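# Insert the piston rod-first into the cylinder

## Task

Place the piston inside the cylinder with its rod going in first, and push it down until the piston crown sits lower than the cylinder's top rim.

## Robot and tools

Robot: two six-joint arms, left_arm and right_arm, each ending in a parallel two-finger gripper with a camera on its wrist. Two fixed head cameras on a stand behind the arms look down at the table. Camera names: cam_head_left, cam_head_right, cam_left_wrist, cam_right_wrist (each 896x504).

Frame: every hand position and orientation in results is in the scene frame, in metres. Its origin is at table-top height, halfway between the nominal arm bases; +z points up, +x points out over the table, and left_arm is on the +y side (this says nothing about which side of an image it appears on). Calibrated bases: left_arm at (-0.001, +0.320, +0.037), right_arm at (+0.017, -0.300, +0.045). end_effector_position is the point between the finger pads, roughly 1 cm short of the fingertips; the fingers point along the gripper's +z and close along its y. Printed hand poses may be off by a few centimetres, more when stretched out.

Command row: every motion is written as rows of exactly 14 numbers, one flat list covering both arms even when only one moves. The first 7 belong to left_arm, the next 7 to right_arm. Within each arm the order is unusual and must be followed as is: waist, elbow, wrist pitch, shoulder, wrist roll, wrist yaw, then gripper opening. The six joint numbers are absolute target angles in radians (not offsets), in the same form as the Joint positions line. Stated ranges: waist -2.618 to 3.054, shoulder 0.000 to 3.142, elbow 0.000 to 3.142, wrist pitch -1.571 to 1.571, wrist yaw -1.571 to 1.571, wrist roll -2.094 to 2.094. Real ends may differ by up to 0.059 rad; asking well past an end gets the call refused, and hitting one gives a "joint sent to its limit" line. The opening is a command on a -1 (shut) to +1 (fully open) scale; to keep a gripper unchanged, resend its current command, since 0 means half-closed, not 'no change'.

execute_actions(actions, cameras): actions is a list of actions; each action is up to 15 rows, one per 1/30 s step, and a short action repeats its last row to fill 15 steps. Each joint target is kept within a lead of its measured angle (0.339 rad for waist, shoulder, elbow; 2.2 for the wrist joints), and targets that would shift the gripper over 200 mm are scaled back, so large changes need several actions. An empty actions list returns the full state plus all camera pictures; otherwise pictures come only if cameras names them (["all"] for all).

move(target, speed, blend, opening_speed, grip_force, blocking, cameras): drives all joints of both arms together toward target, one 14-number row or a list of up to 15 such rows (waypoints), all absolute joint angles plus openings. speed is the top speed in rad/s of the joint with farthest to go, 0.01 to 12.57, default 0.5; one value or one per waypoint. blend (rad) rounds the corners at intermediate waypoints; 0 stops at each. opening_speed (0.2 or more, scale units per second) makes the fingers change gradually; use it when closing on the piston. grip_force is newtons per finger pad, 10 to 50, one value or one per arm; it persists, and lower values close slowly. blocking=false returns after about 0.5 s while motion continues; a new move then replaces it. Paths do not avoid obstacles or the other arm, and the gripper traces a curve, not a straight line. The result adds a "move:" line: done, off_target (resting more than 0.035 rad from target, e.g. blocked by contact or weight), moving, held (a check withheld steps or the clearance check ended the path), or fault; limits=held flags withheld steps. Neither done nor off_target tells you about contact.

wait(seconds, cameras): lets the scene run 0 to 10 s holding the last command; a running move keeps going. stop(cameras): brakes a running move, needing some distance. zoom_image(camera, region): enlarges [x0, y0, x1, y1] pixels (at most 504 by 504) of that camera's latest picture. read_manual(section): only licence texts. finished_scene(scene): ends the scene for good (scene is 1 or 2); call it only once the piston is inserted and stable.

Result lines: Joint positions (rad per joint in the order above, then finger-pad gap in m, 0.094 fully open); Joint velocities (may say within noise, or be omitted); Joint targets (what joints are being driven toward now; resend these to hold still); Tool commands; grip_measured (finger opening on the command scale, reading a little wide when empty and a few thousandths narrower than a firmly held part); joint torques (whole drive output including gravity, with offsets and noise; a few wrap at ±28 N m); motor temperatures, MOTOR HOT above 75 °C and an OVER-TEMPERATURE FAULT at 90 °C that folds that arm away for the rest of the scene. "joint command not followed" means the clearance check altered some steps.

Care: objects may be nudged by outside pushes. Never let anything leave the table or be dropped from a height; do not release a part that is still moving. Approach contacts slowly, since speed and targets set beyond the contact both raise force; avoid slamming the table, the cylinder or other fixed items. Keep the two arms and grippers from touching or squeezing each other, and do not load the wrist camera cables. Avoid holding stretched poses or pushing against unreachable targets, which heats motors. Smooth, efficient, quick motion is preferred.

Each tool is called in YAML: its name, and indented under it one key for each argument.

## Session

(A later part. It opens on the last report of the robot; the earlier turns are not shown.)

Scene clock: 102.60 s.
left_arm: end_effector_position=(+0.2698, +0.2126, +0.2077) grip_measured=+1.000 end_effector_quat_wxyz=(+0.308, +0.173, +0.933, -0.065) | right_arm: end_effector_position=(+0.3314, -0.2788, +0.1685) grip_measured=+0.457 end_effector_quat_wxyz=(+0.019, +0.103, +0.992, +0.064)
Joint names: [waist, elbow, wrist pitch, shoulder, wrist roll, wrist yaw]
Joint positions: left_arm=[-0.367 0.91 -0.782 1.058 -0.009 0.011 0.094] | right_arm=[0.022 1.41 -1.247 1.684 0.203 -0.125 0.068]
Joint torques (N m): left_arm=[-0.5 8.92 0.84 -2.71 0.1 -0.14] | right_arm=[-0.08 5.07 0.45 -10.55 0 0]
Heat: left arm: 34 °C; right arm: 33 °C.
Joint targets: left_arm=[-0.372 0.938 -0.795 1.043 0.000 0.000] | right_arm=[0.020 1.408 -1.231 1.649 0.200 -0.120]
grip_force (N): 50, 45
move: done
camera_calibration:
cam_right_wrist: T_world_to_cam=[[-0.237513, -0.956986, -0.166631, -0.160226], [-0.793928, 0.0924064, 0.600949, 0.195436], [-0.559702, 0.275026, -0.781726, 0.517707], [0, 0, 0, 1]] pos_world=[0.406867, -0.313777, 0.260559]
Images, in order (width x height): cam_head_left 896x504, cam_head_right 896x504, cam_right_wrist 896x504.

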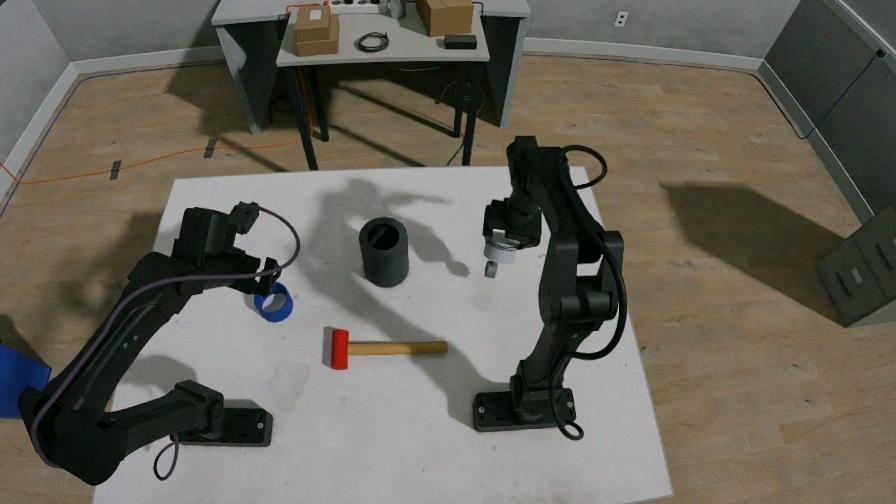

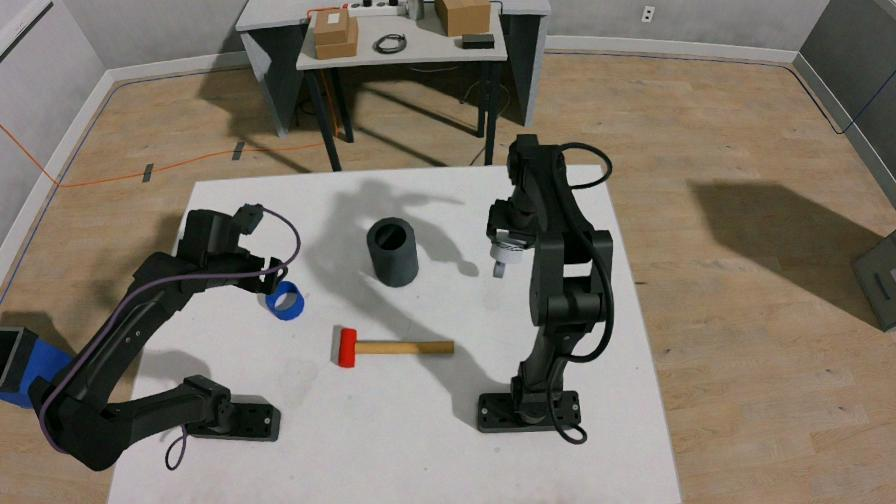

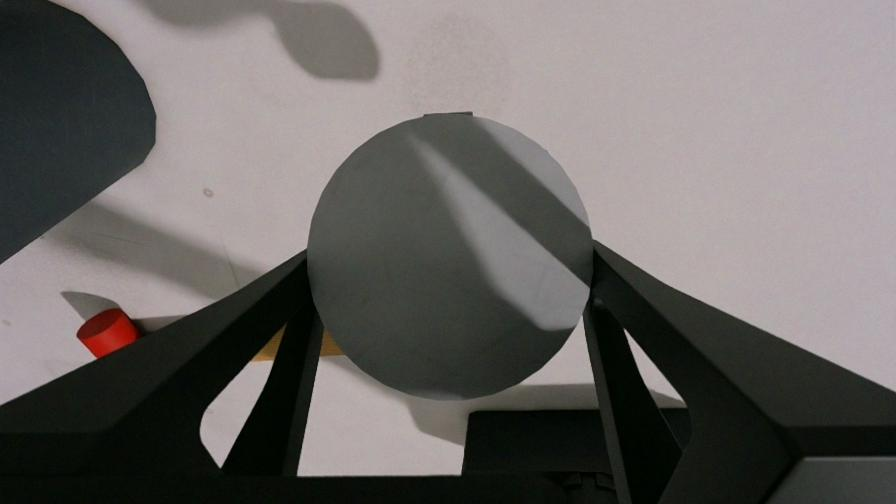

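zoom_image:
  camera: "cam_right_wrist"
  region: [290, 90, 610, 410]

zoom_image:
  camera: "cam_head_left"
  region: [460, 210, 550, 300]

zoom_image:
  camera: "cam_head_right"
  region: [460, 210, 550, 300]

Scaled by 1.575 from the camera's 896x504 image, which has a finer 1280x720 frame.

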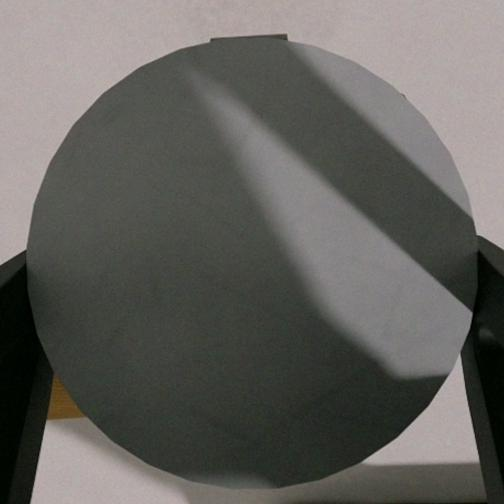

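Scaled by 5.600 from the camera's 896x504 image, which has a finer 1280x720 frame.

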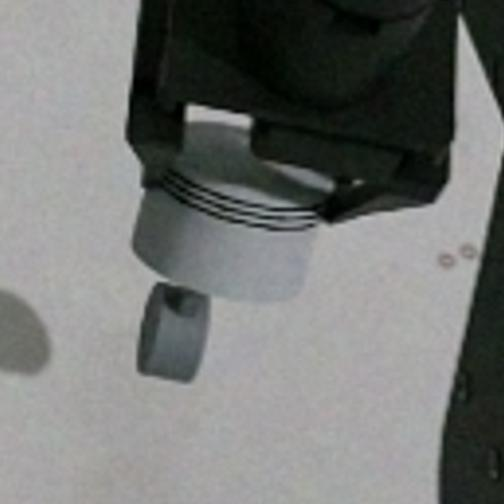

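Scaled by 5.600 from the camera's 896x504 image, which has a finer 1280x720 frame.

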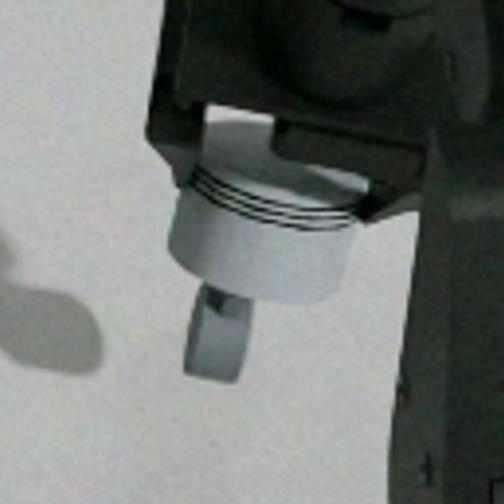

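move:
  target:
    - [0.008, 0.5, 0.972, 1.472, -1.571, 0.9136, 1.0, 0.2, 1.67, -0.866, 1.667, 0.0, 0.0, 0.25]
    - [0.008, 0.5, 0.972, 1.472, -1.571, 0.9136, 1.0, 0.6716, 1.67, -0.866, 1.667, 0.0, 0.0, 0.25]
  speed: 0.7
  blend: [0.1, 0]
  cameras: ["all"]

Scene clock: 117.00 s.
left_arm: end_effector_position=(+0.3625, +0.1777, +0.2517) grip_measured=+1.000 end_effector_quat_wxyz=(+0.228, -0.235, +0.669, -0.668) | right_arm: end_effector_position=(+0.3616, -0.0349, +0.2589) grip_measured=+0.457 end_effector_quat_wxyz=(+0.268, -0.306, +0.908, +0.096)
Joint names: [waist, elbow, wrist pitch, shoulder, wrist roll, wrist yaw]
Joint positions: left_arm=[0.001 0.509 0.944 1.46 -1.573 0.9 0.094] | right_arm=[0.677 1.615 -0.925 1.684 0.002 -0.011 0.068]
Joint torques (N m): left_arm=[0.59 5.19 1.45 -3.36 0.03 0.13] | right_arm=[-0.51 10.15 1.96 -9.5 -0.02 0.11]
Heat: left arm: 34 °C; right arm: 33 °C.
Joint targets: left_arm=[0.008 0.500 0.972 1.472 -1.571 0.914] | right_arm=[0.672 1.670 -0.866 1.667 0.000 0.000]
grip_force (N): 50, 45
move: off_target (right_arm); right_arm: the wrist pitch is farthest, 0.059 rad from its target
camera_calibration:
cam_left_wrist: T_world_to_cam=[[-0.0129438, -0.064908, 0.997807, -0.233487], [-0.999908, 0.00476678, -0.0126609, 0.370893], [-0.00393453, -0.99788, -0.0649638, 0.316153], [0, 0, 0, 1]] pos_world=[0.369081, 0.29856, 0.258209]
cam_right_wrist: T_world_to_cam=[[0.595549, -0.800999, -0.0610064, -0.227767], [-0.795103, -0.598589, 0.0974809, 0.24918], [-0.1146, -0.0095483, -0.993366, 0.422029], [0, 0, 0, 1]] pos_world=[0.382134, -0.0292551, 0.381044]

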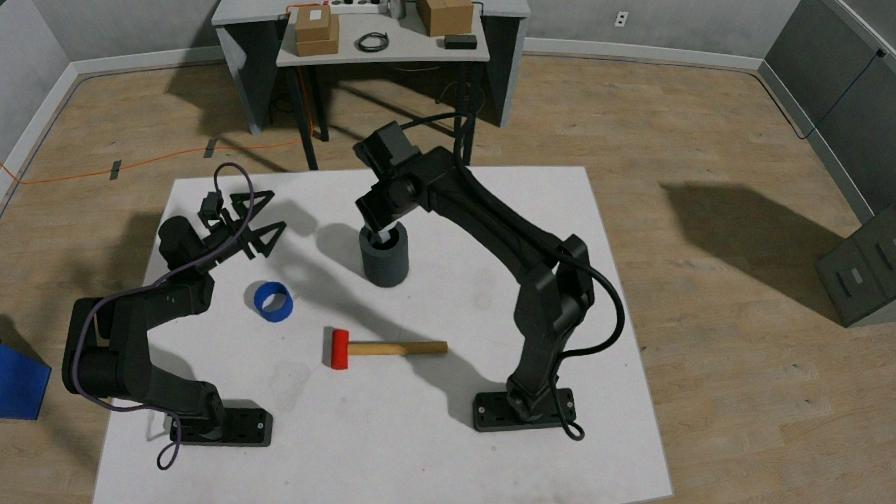

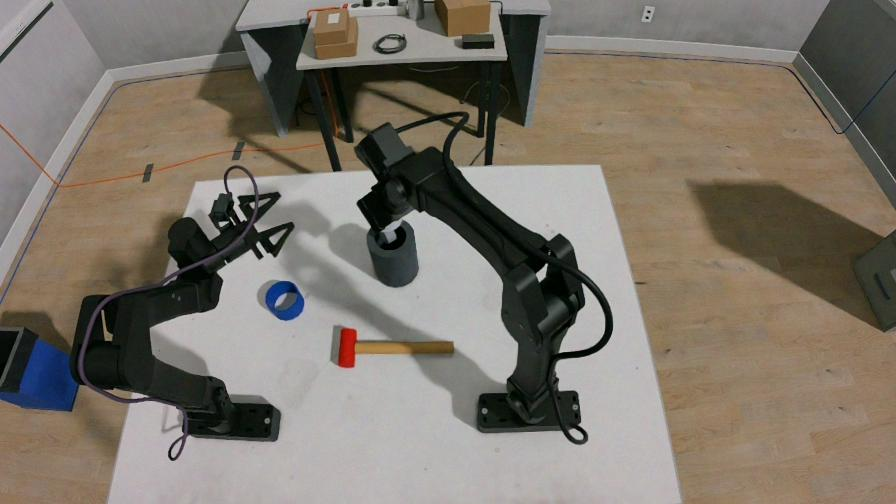

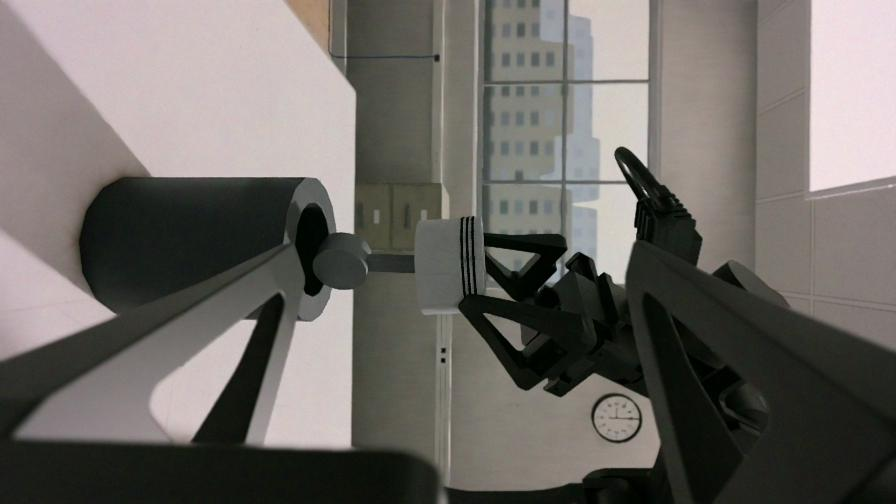

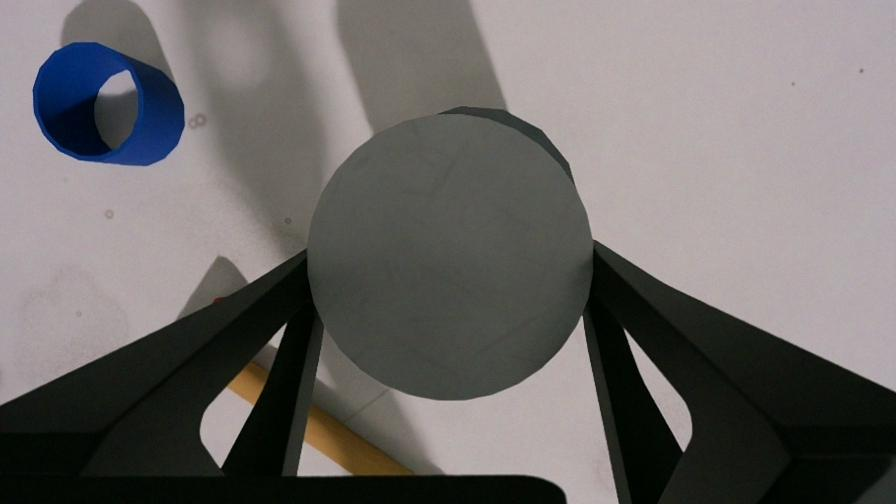

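zoom_image:
  camera: "cam_left_wrist"
  region: [270, 160, 510, 340]

zoom_image:
  camera: "cam_head_left"
  region: [340, 180, 430, 300]

zoom_image:
  camera: "cam_head_right"
  region: [340, 180, 430, 300]

Scaled by 2.100 from the camera's 896x504 image, which has a finer 1280x720 frame.

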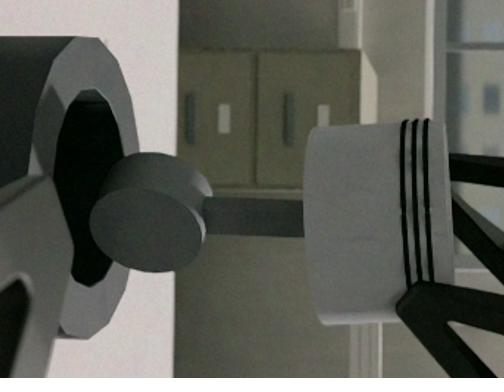

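Scaled by 4.200 from the camera's 896x504 image, which has a finer 1280x720 frame.

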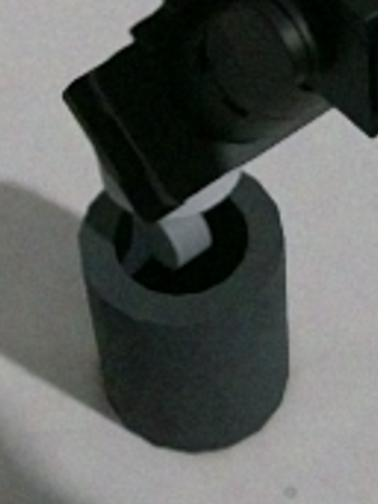

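Scaled by 4.200 from the camera's 896x504 image, which has a finer 1280x720 frame.

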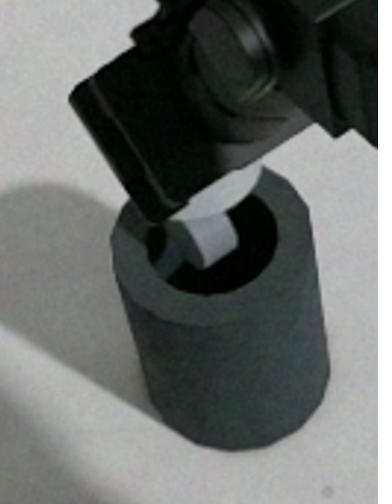

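move:
  target: [0.008, 0.5, 0.972, 1.472, -1.571, 0.9136, 1.0, 0.6653, 1.53, -0.715, 1.603, 0.0, 0.011, 0.25]
  speed: 0.3
  cameras: ["cam_left_wrist", "cam_right_wrist"]

Scene clock: 125.00 s.
left_arm: end_effector_position=(+0.3625, +0.1777, +0.2518) grip_measured=+1.000 end_effector_quat_wxyz=(+0.228, -0.235, +0.669, -0.668) | right_arm: end_effector_position=(+0.3723, -0.0308, +0.2547) grip_measured=+0.457 end_effector_quat_wxyz=(+0.304, -0.300, +0.898, +0.104)
Joint names: [waist, elbow, wrist pitch, shoulder, wrist roll, wrist yaw]
Joint positions: left_arm=[0.001 0.509 0.944 1.46 -1.573 0.9 0.094] | right_arm=[0.673 1.526 -0.786 1.658 0.002 -0.004 0.068]
Joint torques (N m): left_arm=[0.58 5.2 1.45 -3.36 0.03 0.13] | right_arm=[-0.68 6.19 2.21 -13.18 -0.01 0.14]
Motor temperatures (°C): left_arm=[28 30 36 28 27 27 25] | right_arm=[30 33 31 32 28 29 29]
Heat: left arm: 36 °C; right arm: 33 °C.
Joint targets: left_arm=[0.008 0.500 0.972 1.472 -1.571 0.914] | right_arm=[0.665 1.530 -0.715 1.603 0.000 0.011]
grip_force (N): 50, 45
move: off_target (right_arm); right_arm: the wrist pitch is farthest, 0.071 rad from its target
camera_calibration:
cam_left_wrist: T_world_to_cam=[[-0.0133427, -0.0649074, 0.997802, -0.233439], [-0.999903, 0.0047951, -0.0130589, 0.370887], [-0.00393694, -0.99788, -0.0649651, 0.316161], [0, 0, 0, 1]] pos_world=[0.368981, 0.29856, 0.258309]
cam_right_wrist: T_world_to_cam=[[0.592614, -0.803551, -0.0558135, -0.23141], [-0.803919, -0.594359, 0.0212213, 0.283462], [-0.0502257, 0.0322935, -0.998216, 0.397746], [0, 0, 0, 1]] pos_world=[0.384995, -0.0303163, 0.378105]
Images, in order (width x height): cam_left_wrist 896x504, cam_right_wrist 896x504.

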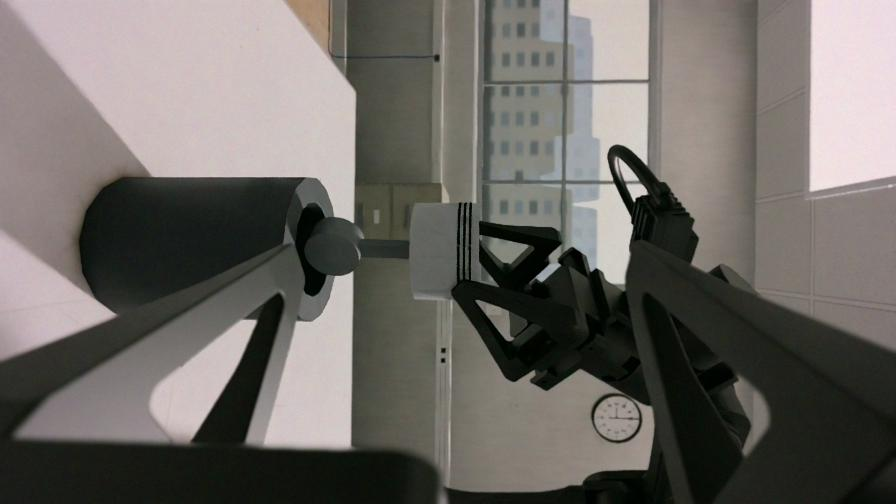

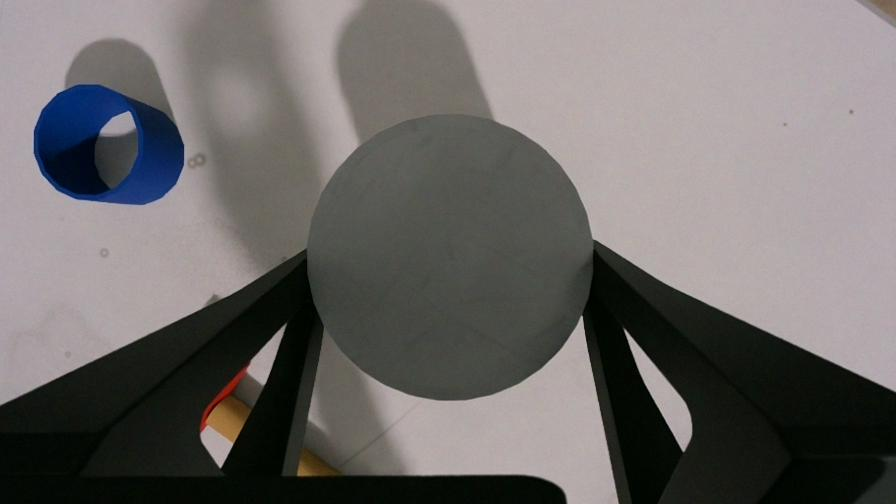

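zoom_image:
  camera: "cam_left_wrist"
  region: [270, 160, 510, 340]

zoom_image:
  camera: "cam_left_wrist"
  region: [390, 190, 500, 310]

zoom_image:
  camera: "cam_left_wrist"
  region: [270, 165, 380, 335]

Scaled by 2.100 from the camera's 896x504 image, which has a finer 1280x720 frame.

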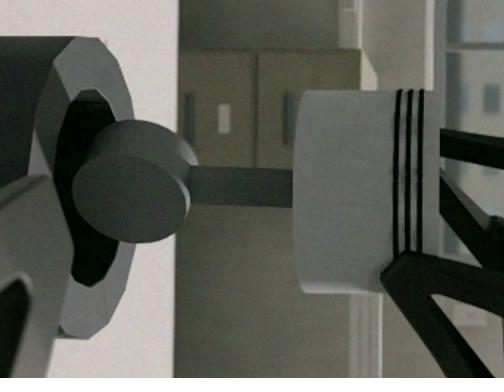

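Scaled by 4.200 from the camera's 896x504 image, which has a finer 1280x720 frame.

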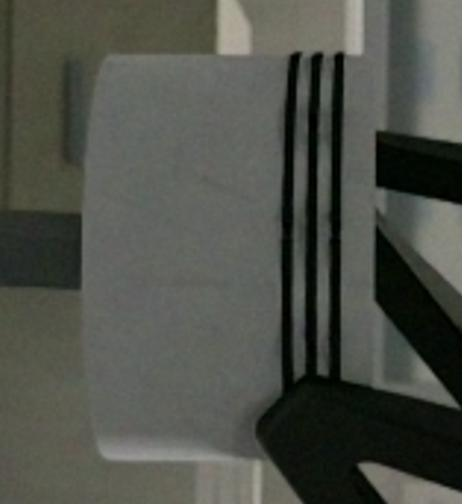

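Scaled by 2.965 from the camera's 896x504 image, which has a finer 1280x720 frame.

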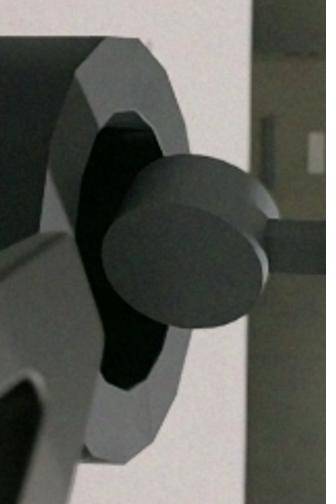

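zoom_image:
  camera: "cam_left_wrist"
  region: [290, 170, 345, 225]

zoom_image:
  camera: "cam_left_wrist"
  region: [290, 275, 345, 330]

zoom_image:
  camera: "cam_left_wrist"
  region: [440, 185, 495, 240]

Scaled by 9.164 from the camera's 896x504 image, which has a finer 1280x720 frame.

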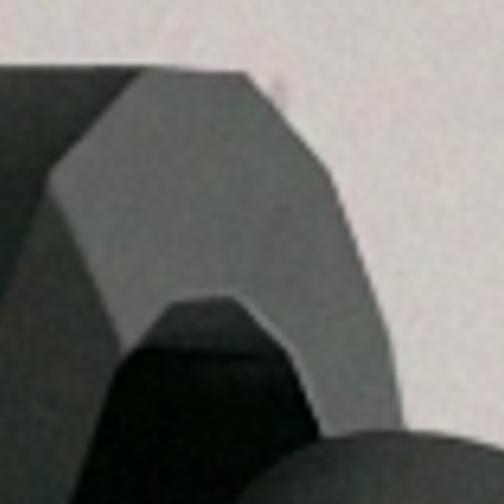

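Scaled by 9.164 from the camera's 896x504 image, which has a finer 1280x720 frame.

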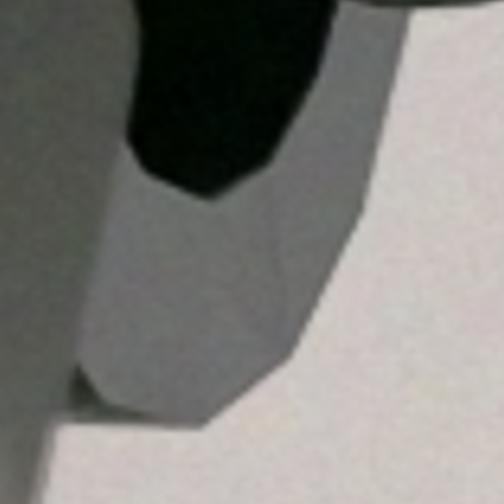

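Scaled by 9.164 from the camera's 896x504 image, which has a finer 1280x720 frame.

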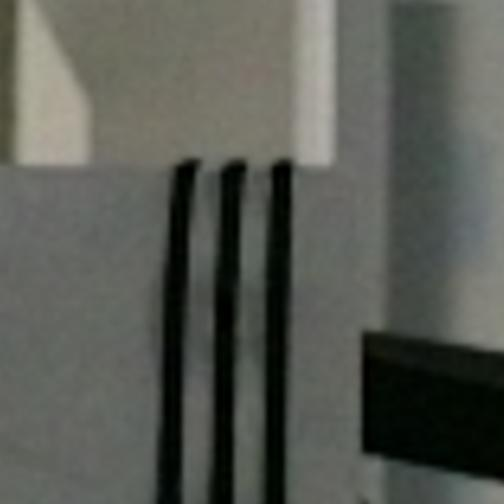

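move:
  target: [0.008, 0.5, 0.972, 1.472, -1.571, 0.9136, 1.0, 0.6653, 1.248, -0.43, 1.603, 0.0, 0.011, 0.25]
  speed: 0.3
  cameras: ["all"]

Scene clock: 134.90 s.
left_arm: end_effector_position=(+0.3625, +0.1777, +0.2518) grip_measured=+1.000 end_effector_quat_wxyz=(+0.228, -0.235, +0.669, -0.668) | right_arm: end_effector_position=(+0.3704, -0.0322, +0.1858) grip_measured=+0.457 end_effector_quat_wxyz=(+0.306, -0.300, +0.898, +0.105)
Joint names: [waist, elbow, wrist pitch, shoulder, wrist roll, wrist yaw]
Joint positions: left_arm=[0.001 0.509 0.944 1.46 -1.573 0.9 0.094] | right_arm=[0.673 1.243 -0.502 1.653 0.002 -0.004 0.068]
Joint torques (N m): left_arm=[0.58 5.2 1.45 -3.36 0.03 0.13] | right_arm=[-0.7 6.38 2.23 -12.68 -0.03 0.14]
Heat: left arm: 37 °C; right arm: 33 °C.
Joint targets: left_arm=[0.008 0.500 0.972 1.472 -1.571 0.914] | right_arm=[0.665 1.248 -0.430 1.603 0.000 0.011]
grip_force (N): 50, 45
move: off_target (right_arm); right_arm: the wrist pitch is farthest, 0.072 rad from its target
camera_calibration:
cam_left_wrist: T_world_to_cam=[[-0.0133427, -0.0649074, 0.997802, -0.233439], [-0.999903, 0.0047951, -0.0130589, 0.370887], [-0.00393694, -0.99788, -0.0649651, 0.316161], [0, 0, 0, 1]] pos_world=[0.368981, 0.29856, 0.258309]
cam_right_wrist: T_world_to_cam=[[0.592884, -0.803347, -0.0558768, -0.235358], [-0.803988, -0.594441, 0.015574, 0.283674], [-0.0457268, 0.0356907, -0.998316, 0.327328], [0, 0, 0, 1]] pos_world=[0.382579, -0.0321286, 0.309208]

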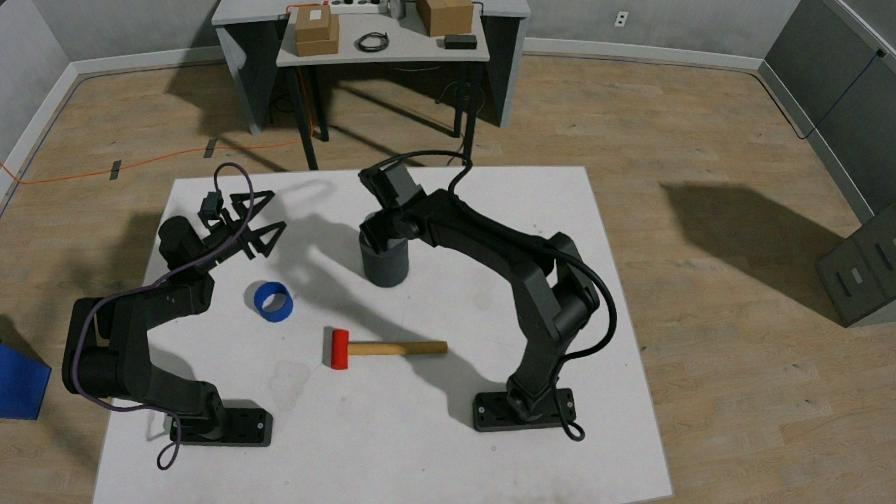

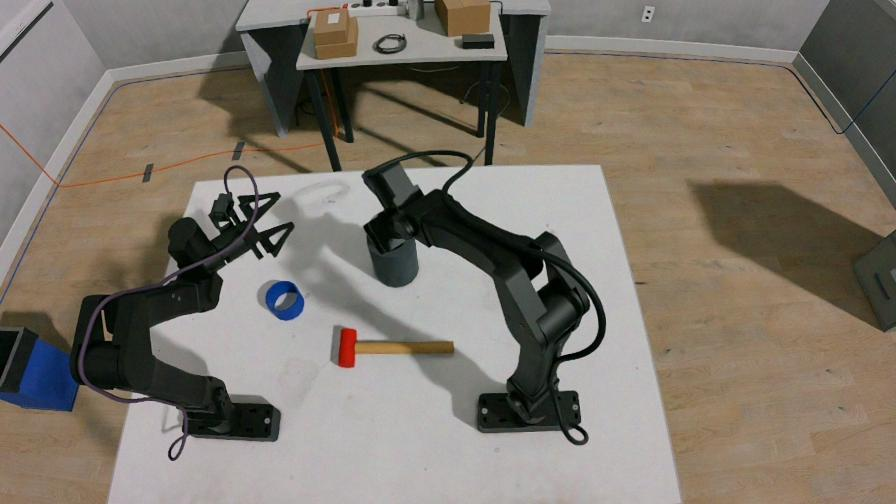

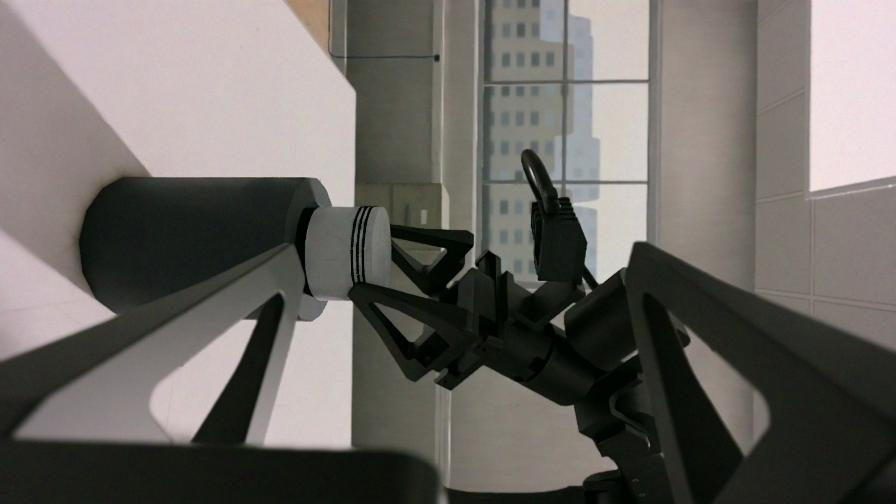

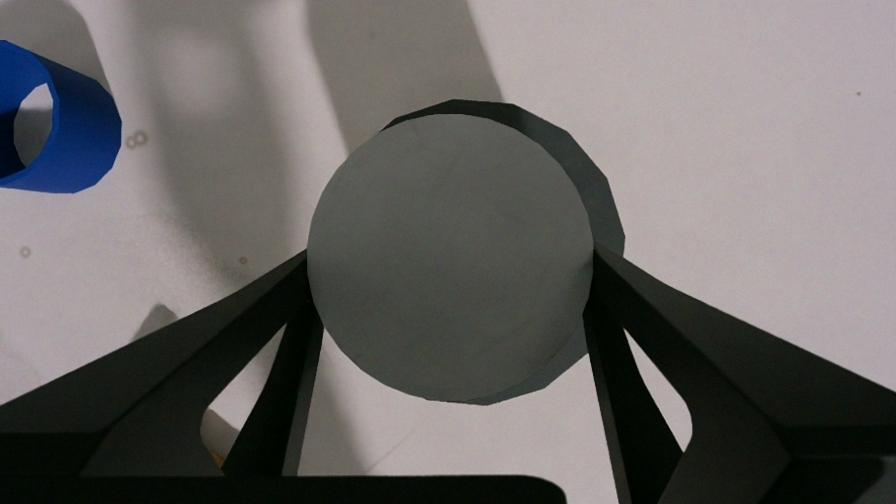

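zoom_image:
  camera: "cam_head_left"
  region: [340, 190, 430, 300]

zoom_image:
  camera: "cam_head_right"
  region: [340, 190, 430, 300]

zoom_image:
  camera: "cam_left_wrist"
  region: [270, 160, 430, 340]

zoom_image:
  camera: "cam_right_wrist"
  region: [290, 80, 640, 420]

Scaled by 4.582 from the camera's 896x504 image, which has a finer 1280x720 frame.

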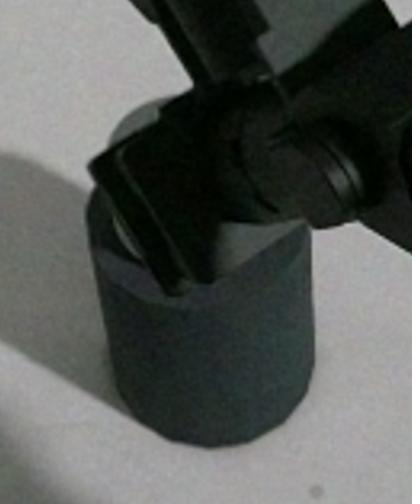

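Scaled by 4.582 from the camera's 896x504 image, which has a finer 1280x720 frame.

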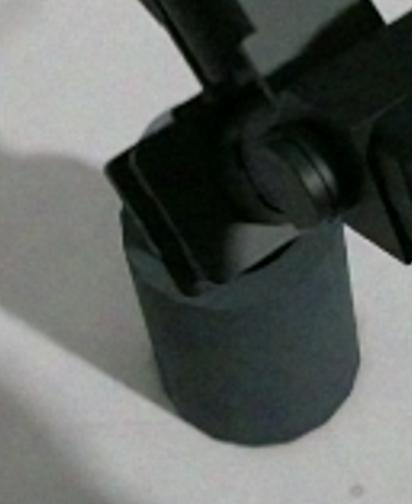

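Scaled by 2.800 from the camera's 896x504 image, which has a finer 1280x720 frame.

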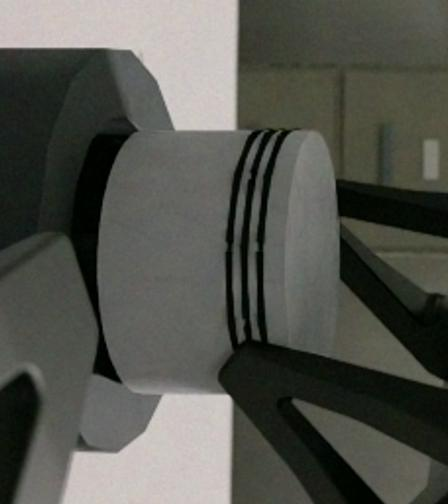

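Scaled by 1.440 from the camera's 896x504 image, which has a finer 1280x720 frame.

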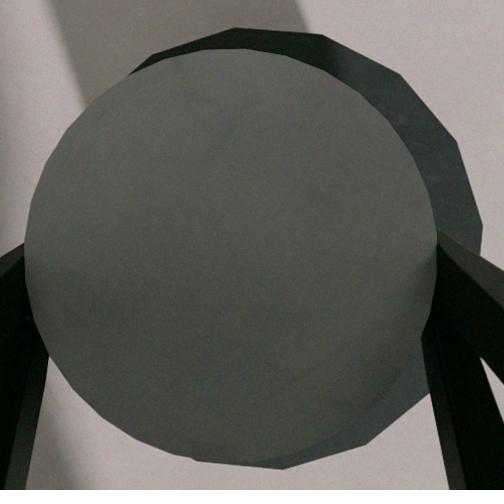

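move:
  target: [0.008, 0.5, 0.972, 1.472, -1.571, 0.9136, 1.0, 0.652, 1.248, -0.43, 1.603, 0.0, 0.011, 0.25]
  speed: 0.2
  cameras: ["cam_left_wrist", "cam_right_wrist"]

Scene clock: 139.77 s.
left_arm: end_effector_position=(+0.3625, +0.1777, +0.2518) grip_measured=+1.000 end_effector_quat_wxyz=(+0.228, -0.235, +0.669, -0.668) | right_arm: end_effector_position=(+0.3746, -0.0377, +0.1858) grip_measured=+0.457 end_effector_quat_wxyz=(+0.307, -0.293, +0.900, +0.102)
Joint names: [waist, elbow, wrist pitch, shoulder, wrist roll, wrist yaw]
Joint positions: left_arm=[0.001 0.509 0.944 1.46 -1.573 0.9 0.094] | right_arm=[0.658 1.243 -0.502 1.653 0.002 -0.003 0.068]
Joint torques (N m): left_arm=[0.58 5.22 1.45 -3.36 0.03 0.13] | right_arm=[-0.57 6.3 2.2 -12.64 -0.01 0.16]
Heat: left arm: 38 °C; right arm: 33 °C.
Joint targets: left_arm=[0.008 0.500 0.972 1.472 -1.571 0.914] | right_arm=[0.652 1.248 -0.430 1.603 0.000 0.011]
grip_force (N): 50, 45
move: off_target (right_arm); right_arm: the wrist pitch is farthest, 0.072 rad from its target
camera_calibration:
cam_left_wrist: T_world_to_cam=[[-0.0133427, -0.0649074, 0.997802, -0.233439], [-0.999903, 0.0047951, -0.0130589, 0.370887], [-0.00393694, -0.99788, -0.0649651, 0.316161], [0, 0, 0, 1]] pos_world=[0.368981, 0.29856, 0.258309]
cam_right_wrist: T_world_to_cam=[[0.580157, -0.812627, -0.0552706, -0.237991], [-0.813272, -0.581675, 0.0155541, 0.287633], [-0.0447893, 0.0359262, -0.99835, 0.327377], [0, 0, 0, 1]] pos_world=[0.386659, -0.03785, 0.309209]
Images, in order (width x height): cam_left_wrist 896x504, cam_right_wrist 896x504.

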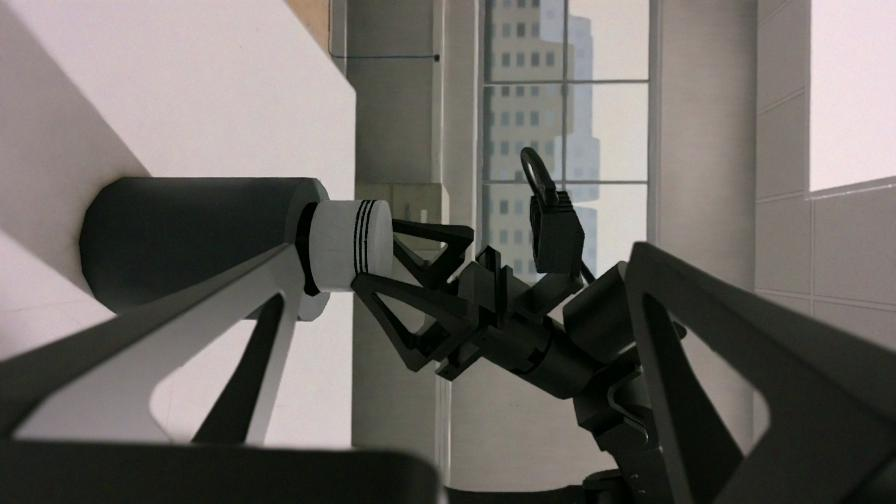

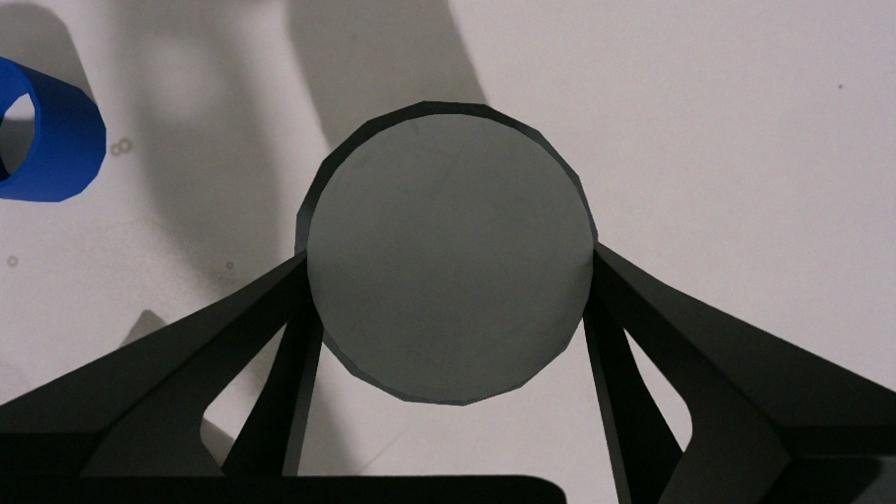

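zoom_image:
  camera: "cam_right_wrist"
  region: [280, 80, 620, 420]

zoom_image:
  camera: "cam_left_wrist"
  region: [270, 160, 430, 340]

Scaled by 1.482 from the camera's 896x504 image, which has a finer 1280x720 frame.

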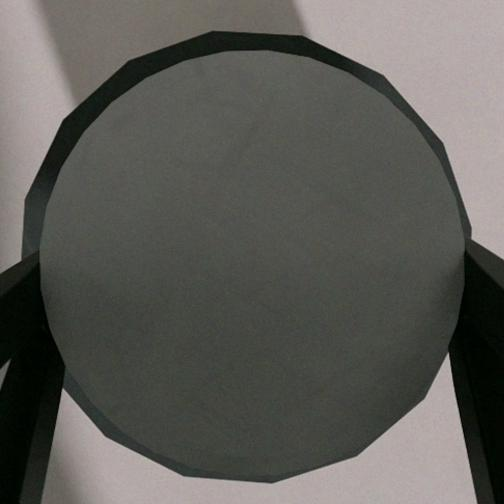

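Scaled by 2.800 from the camera's 896x504 image, which has a finer 1280x720 frame.

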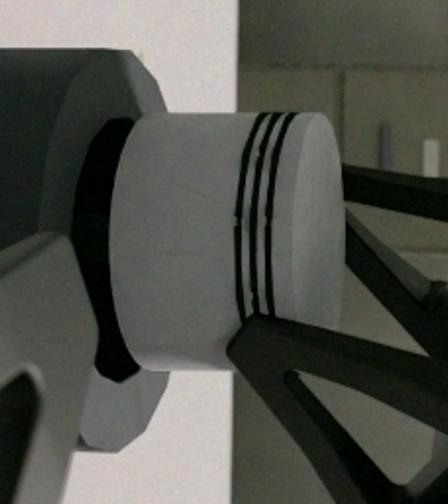

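move:
  target: [0.008, 0.5, 0.972, 1.472, -1.571, 0.9136, 1.0, 0.6615, 1.248, -0.43, 1.603, 0.0, 0.011, 0.25]
  speed: 0.2
  cameras: ["cam_left_wrist", "cam_right_wrist"]

zoom_image:
  camera: "cam_right_wrist"
  region: [280, 80, 620, 420]

zoom_image:
  camera: "cam_left_wrist"
  region: [270, 160, 430, 340]

Scene clock: 149.87 s.
left_arm: end_effector_position=(+0.3625, +0.1777, +0.2518) grip_measured=+1.000 end_effector_quat_wxyz=(+0.228, -0.235, +0.669, -0.668) | right_arm: end_effector_position=(+0.3746, -0.0377, +0.1858) grip_measured=+0.457 end_effector_quat_wxyz=(+0.307, -0.293, +0.900, +0.102)
Joint names: [waist, elbow, wrist pitch, shoulder, wrist roll, wrist yaw]
Joint positions: left_arm=[0.001 0.509 0.944 1.46 -1.573 0.9 0.094] | right_arm=[0.658 1.243 -0.502 1.653 0.002 -0.003 0.068]
Joint torques (N m): left_arm=[0.59 5.2 1.45 -3.37 0.03 0.13] | right_arm=[0.43 6.38 2.21 -12.62 -0.01 0.14]
Heat: left arm: 38 °C; right arm: 34 °C.
Joint targets: left_arm=[0.008 0.500 0.972 1.472 -1.571 0.914] | right_arm=[0.662 1.248 -0.430 1.603 0.000 0.011]
grip_force (N): 50, 45
move: off_target (right_arm); right_arm: the wrist pitch is farthest, 0.072 rad from its target
camera_calibration:
cam_left_wrist: T_world_to_cam=[[-0.0133427, -0.0649074, 0.997802, -0.233439], [-0.999903, 0.0047951, -0.0130589, 0.370887], [-0.00393694, -0.99788, -0.0649651, 0.316161], [0, 0, 0, 1]] pos_world=[0.368981, 0.29856, 0.258309]
cam_right_wrist: T_world_to_cam=[[0.580157, -0.812627, -0.0552706, -0.237991], [-0.813272, -0.581675, 0.0155541, 0.287633], [-0.0447893, 0.0359262, -0.99835, 0.327377], [0, 0, 0, 1]] pos_world=[0.386659, -0.03785, 0.309209]
Images, in order (width x height): cam_left_wrist 896x504, cam_right_wrist 896x504.

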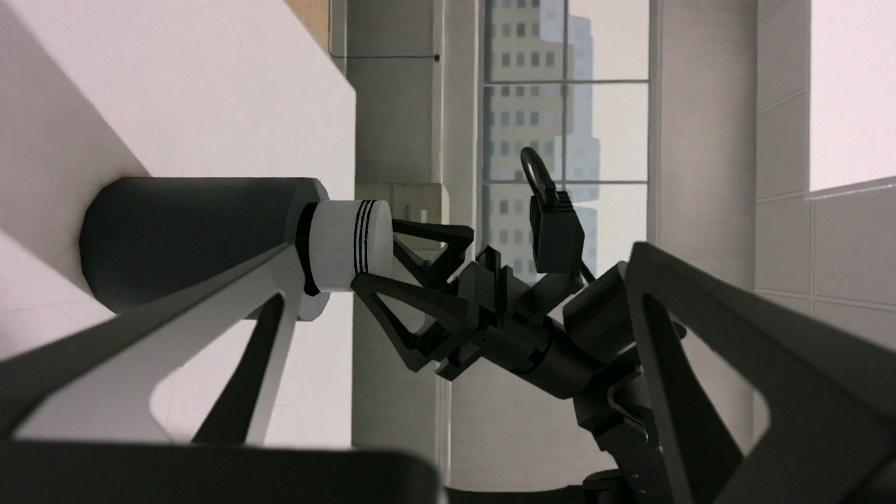

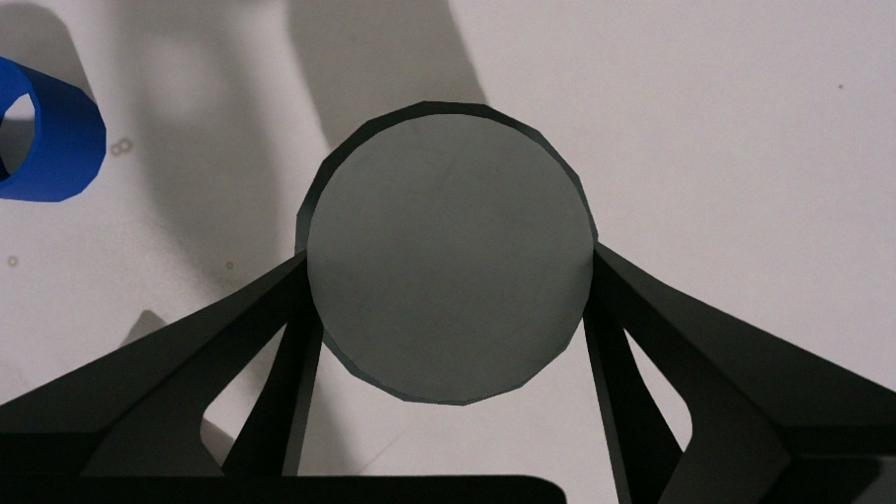

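Scaled by 1.482 from the camera's 896x504 image, which has a finer 1280x720 frame.

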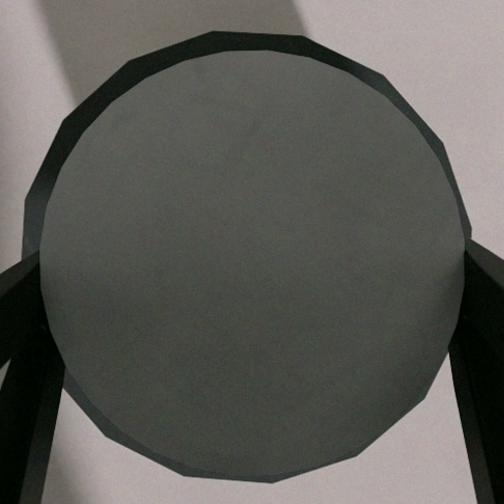

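Scaled by 2.800 from the camera's 896x504 image, which has a finer 1280x720 frame.

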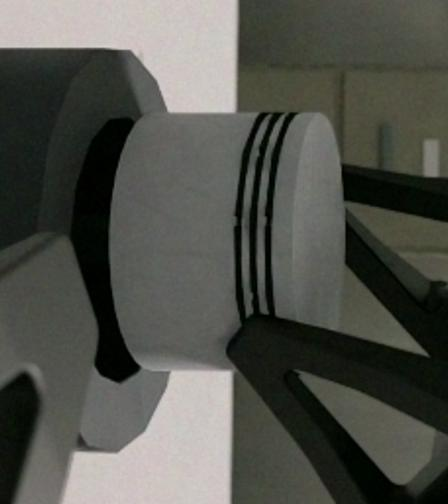

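move:
  target: [0.008, 0.5, 0.972, 1.472, -1.571, 0.9136, 1.0, 0.6735, 1.248, -0.43, 1.603, 0.0, 0.011, 0.25]
  speed: 0.1
  cameras: ["cam_left_wrist", "cam_right_wrist"]

zoom_image:
  camera: "cam_right_wrist"
  region: [280, 80, 620, 420]

zoom_image:
  camera: "cam_left_wrist"
  region: [270, 160, 430, 340]

Scene clock: 151.53 s.
left_arm: end_effector_position=(+0.3625, +0.1777, +0.2518) grip_measured=+1.000 end_effector_quat_wxyz=(+0.228, -0.235, +0.669, -0.668) | right_arm: end_effector_position=(+0.3719, -0.0342, +0.1858) grip_measured=+0.457 end_effector_quat_wxyz=(+0.307, -0.297, +0.898, +0.104)
Joint names: [waist, elbow, wrist pitch, shoulder, wrist roll, wrist yaw]
Joint positions: left_arm=[0.001 0.509 0.944 1.46 -1.573 0.9 0.094] | right_arm=[0.668 1.243 -0.502 1.653 0.002 -0.003 0.068]
Joint torques (N m): left_arm=[0.58 5.22 1.45 -3.36 0.03 0.14] | right_arm=[0.62 6.32 2.23 -12.64 -0.01 0.14]
Heat: left arm: 38 °C; right arm: 34 °C.
Joint targets: left_arm=[0.008 0.500 0.972 1.472 -1.571 0.914] | right_arm=[0.673 1.248 -0.430 1.603 0.000 0.011]
grip_force (N): 50, 45
move: off_target (right_arm); right_arm: the wrist pitch is farthest, 0.072 rad from its target
camera_calibration:
cam_left_wrist: T_world_to_cam=[[-0.0133427, -0.0649074, 0.997802, -0.233439], [-0.999903, 0.0047951, -0.0130589, 0.370887], [-0.00393694, -0.99788, -0.0649651, 0.316161], [0, 0, 0, 1]] pos_world=[0.368981, 0.29856, 0.258309]
cam_right_wrist: T_world_to_cam=[[0.588179, -0.806843, -0.0552222, -0.23631], [-0.807471, -0.589702, 0.0155536, 0.285106], [-0.045114, 0.0354421, -0.998353, 0.327232], [0, 0, 0, 1]] pos_world=[0.38397, -0.0341354, 0.309209]
Images, in order (width x height): cam_left_wrist 896x504, cam_right_wrist 896x504.

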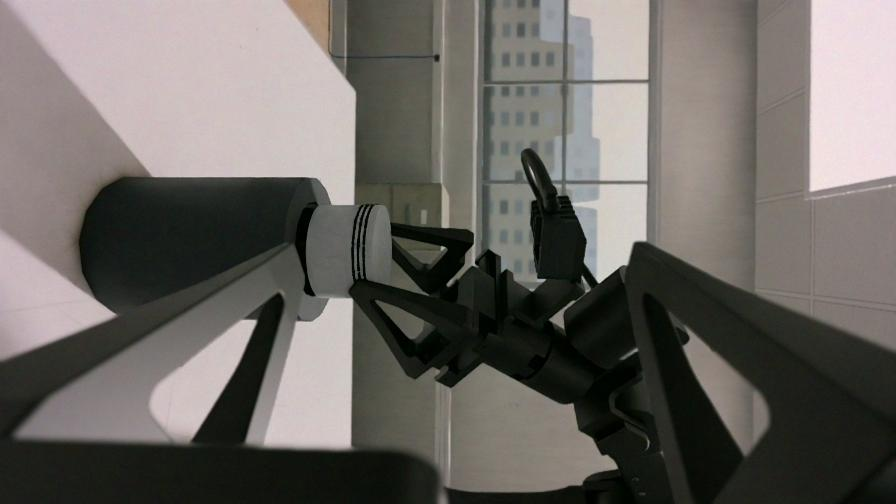

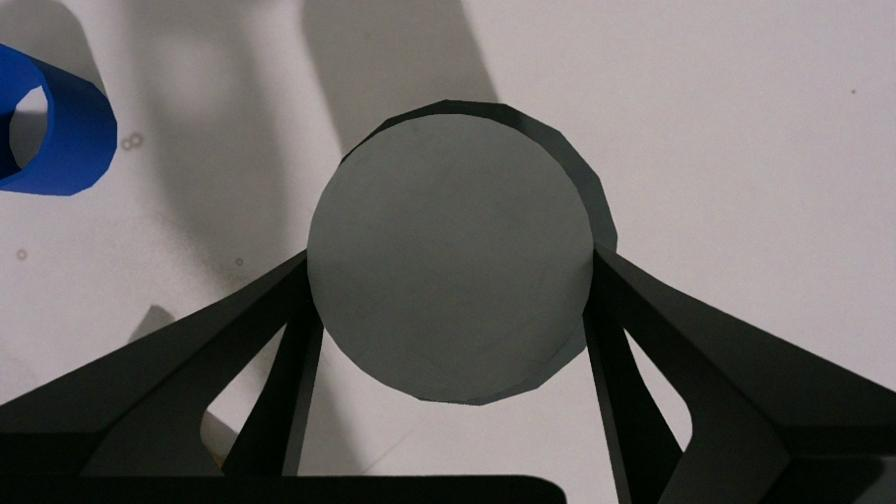

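Scaled by 1.482 from the camera's 896x504 image, which has a finer 1280x720 frame.

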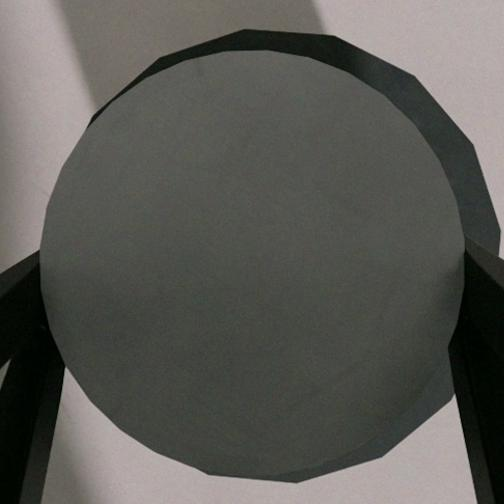

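Scaled by 2.800 from the camera's 896x504 image, which has a finer 1280x720 frame.

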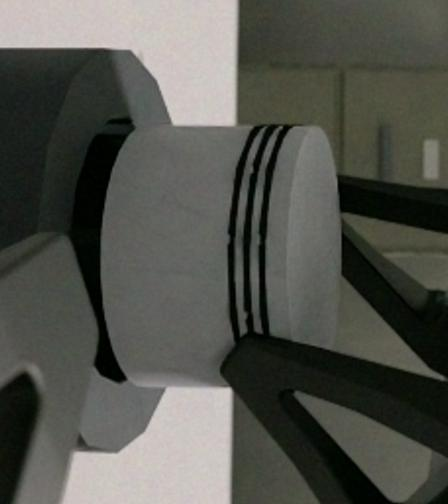

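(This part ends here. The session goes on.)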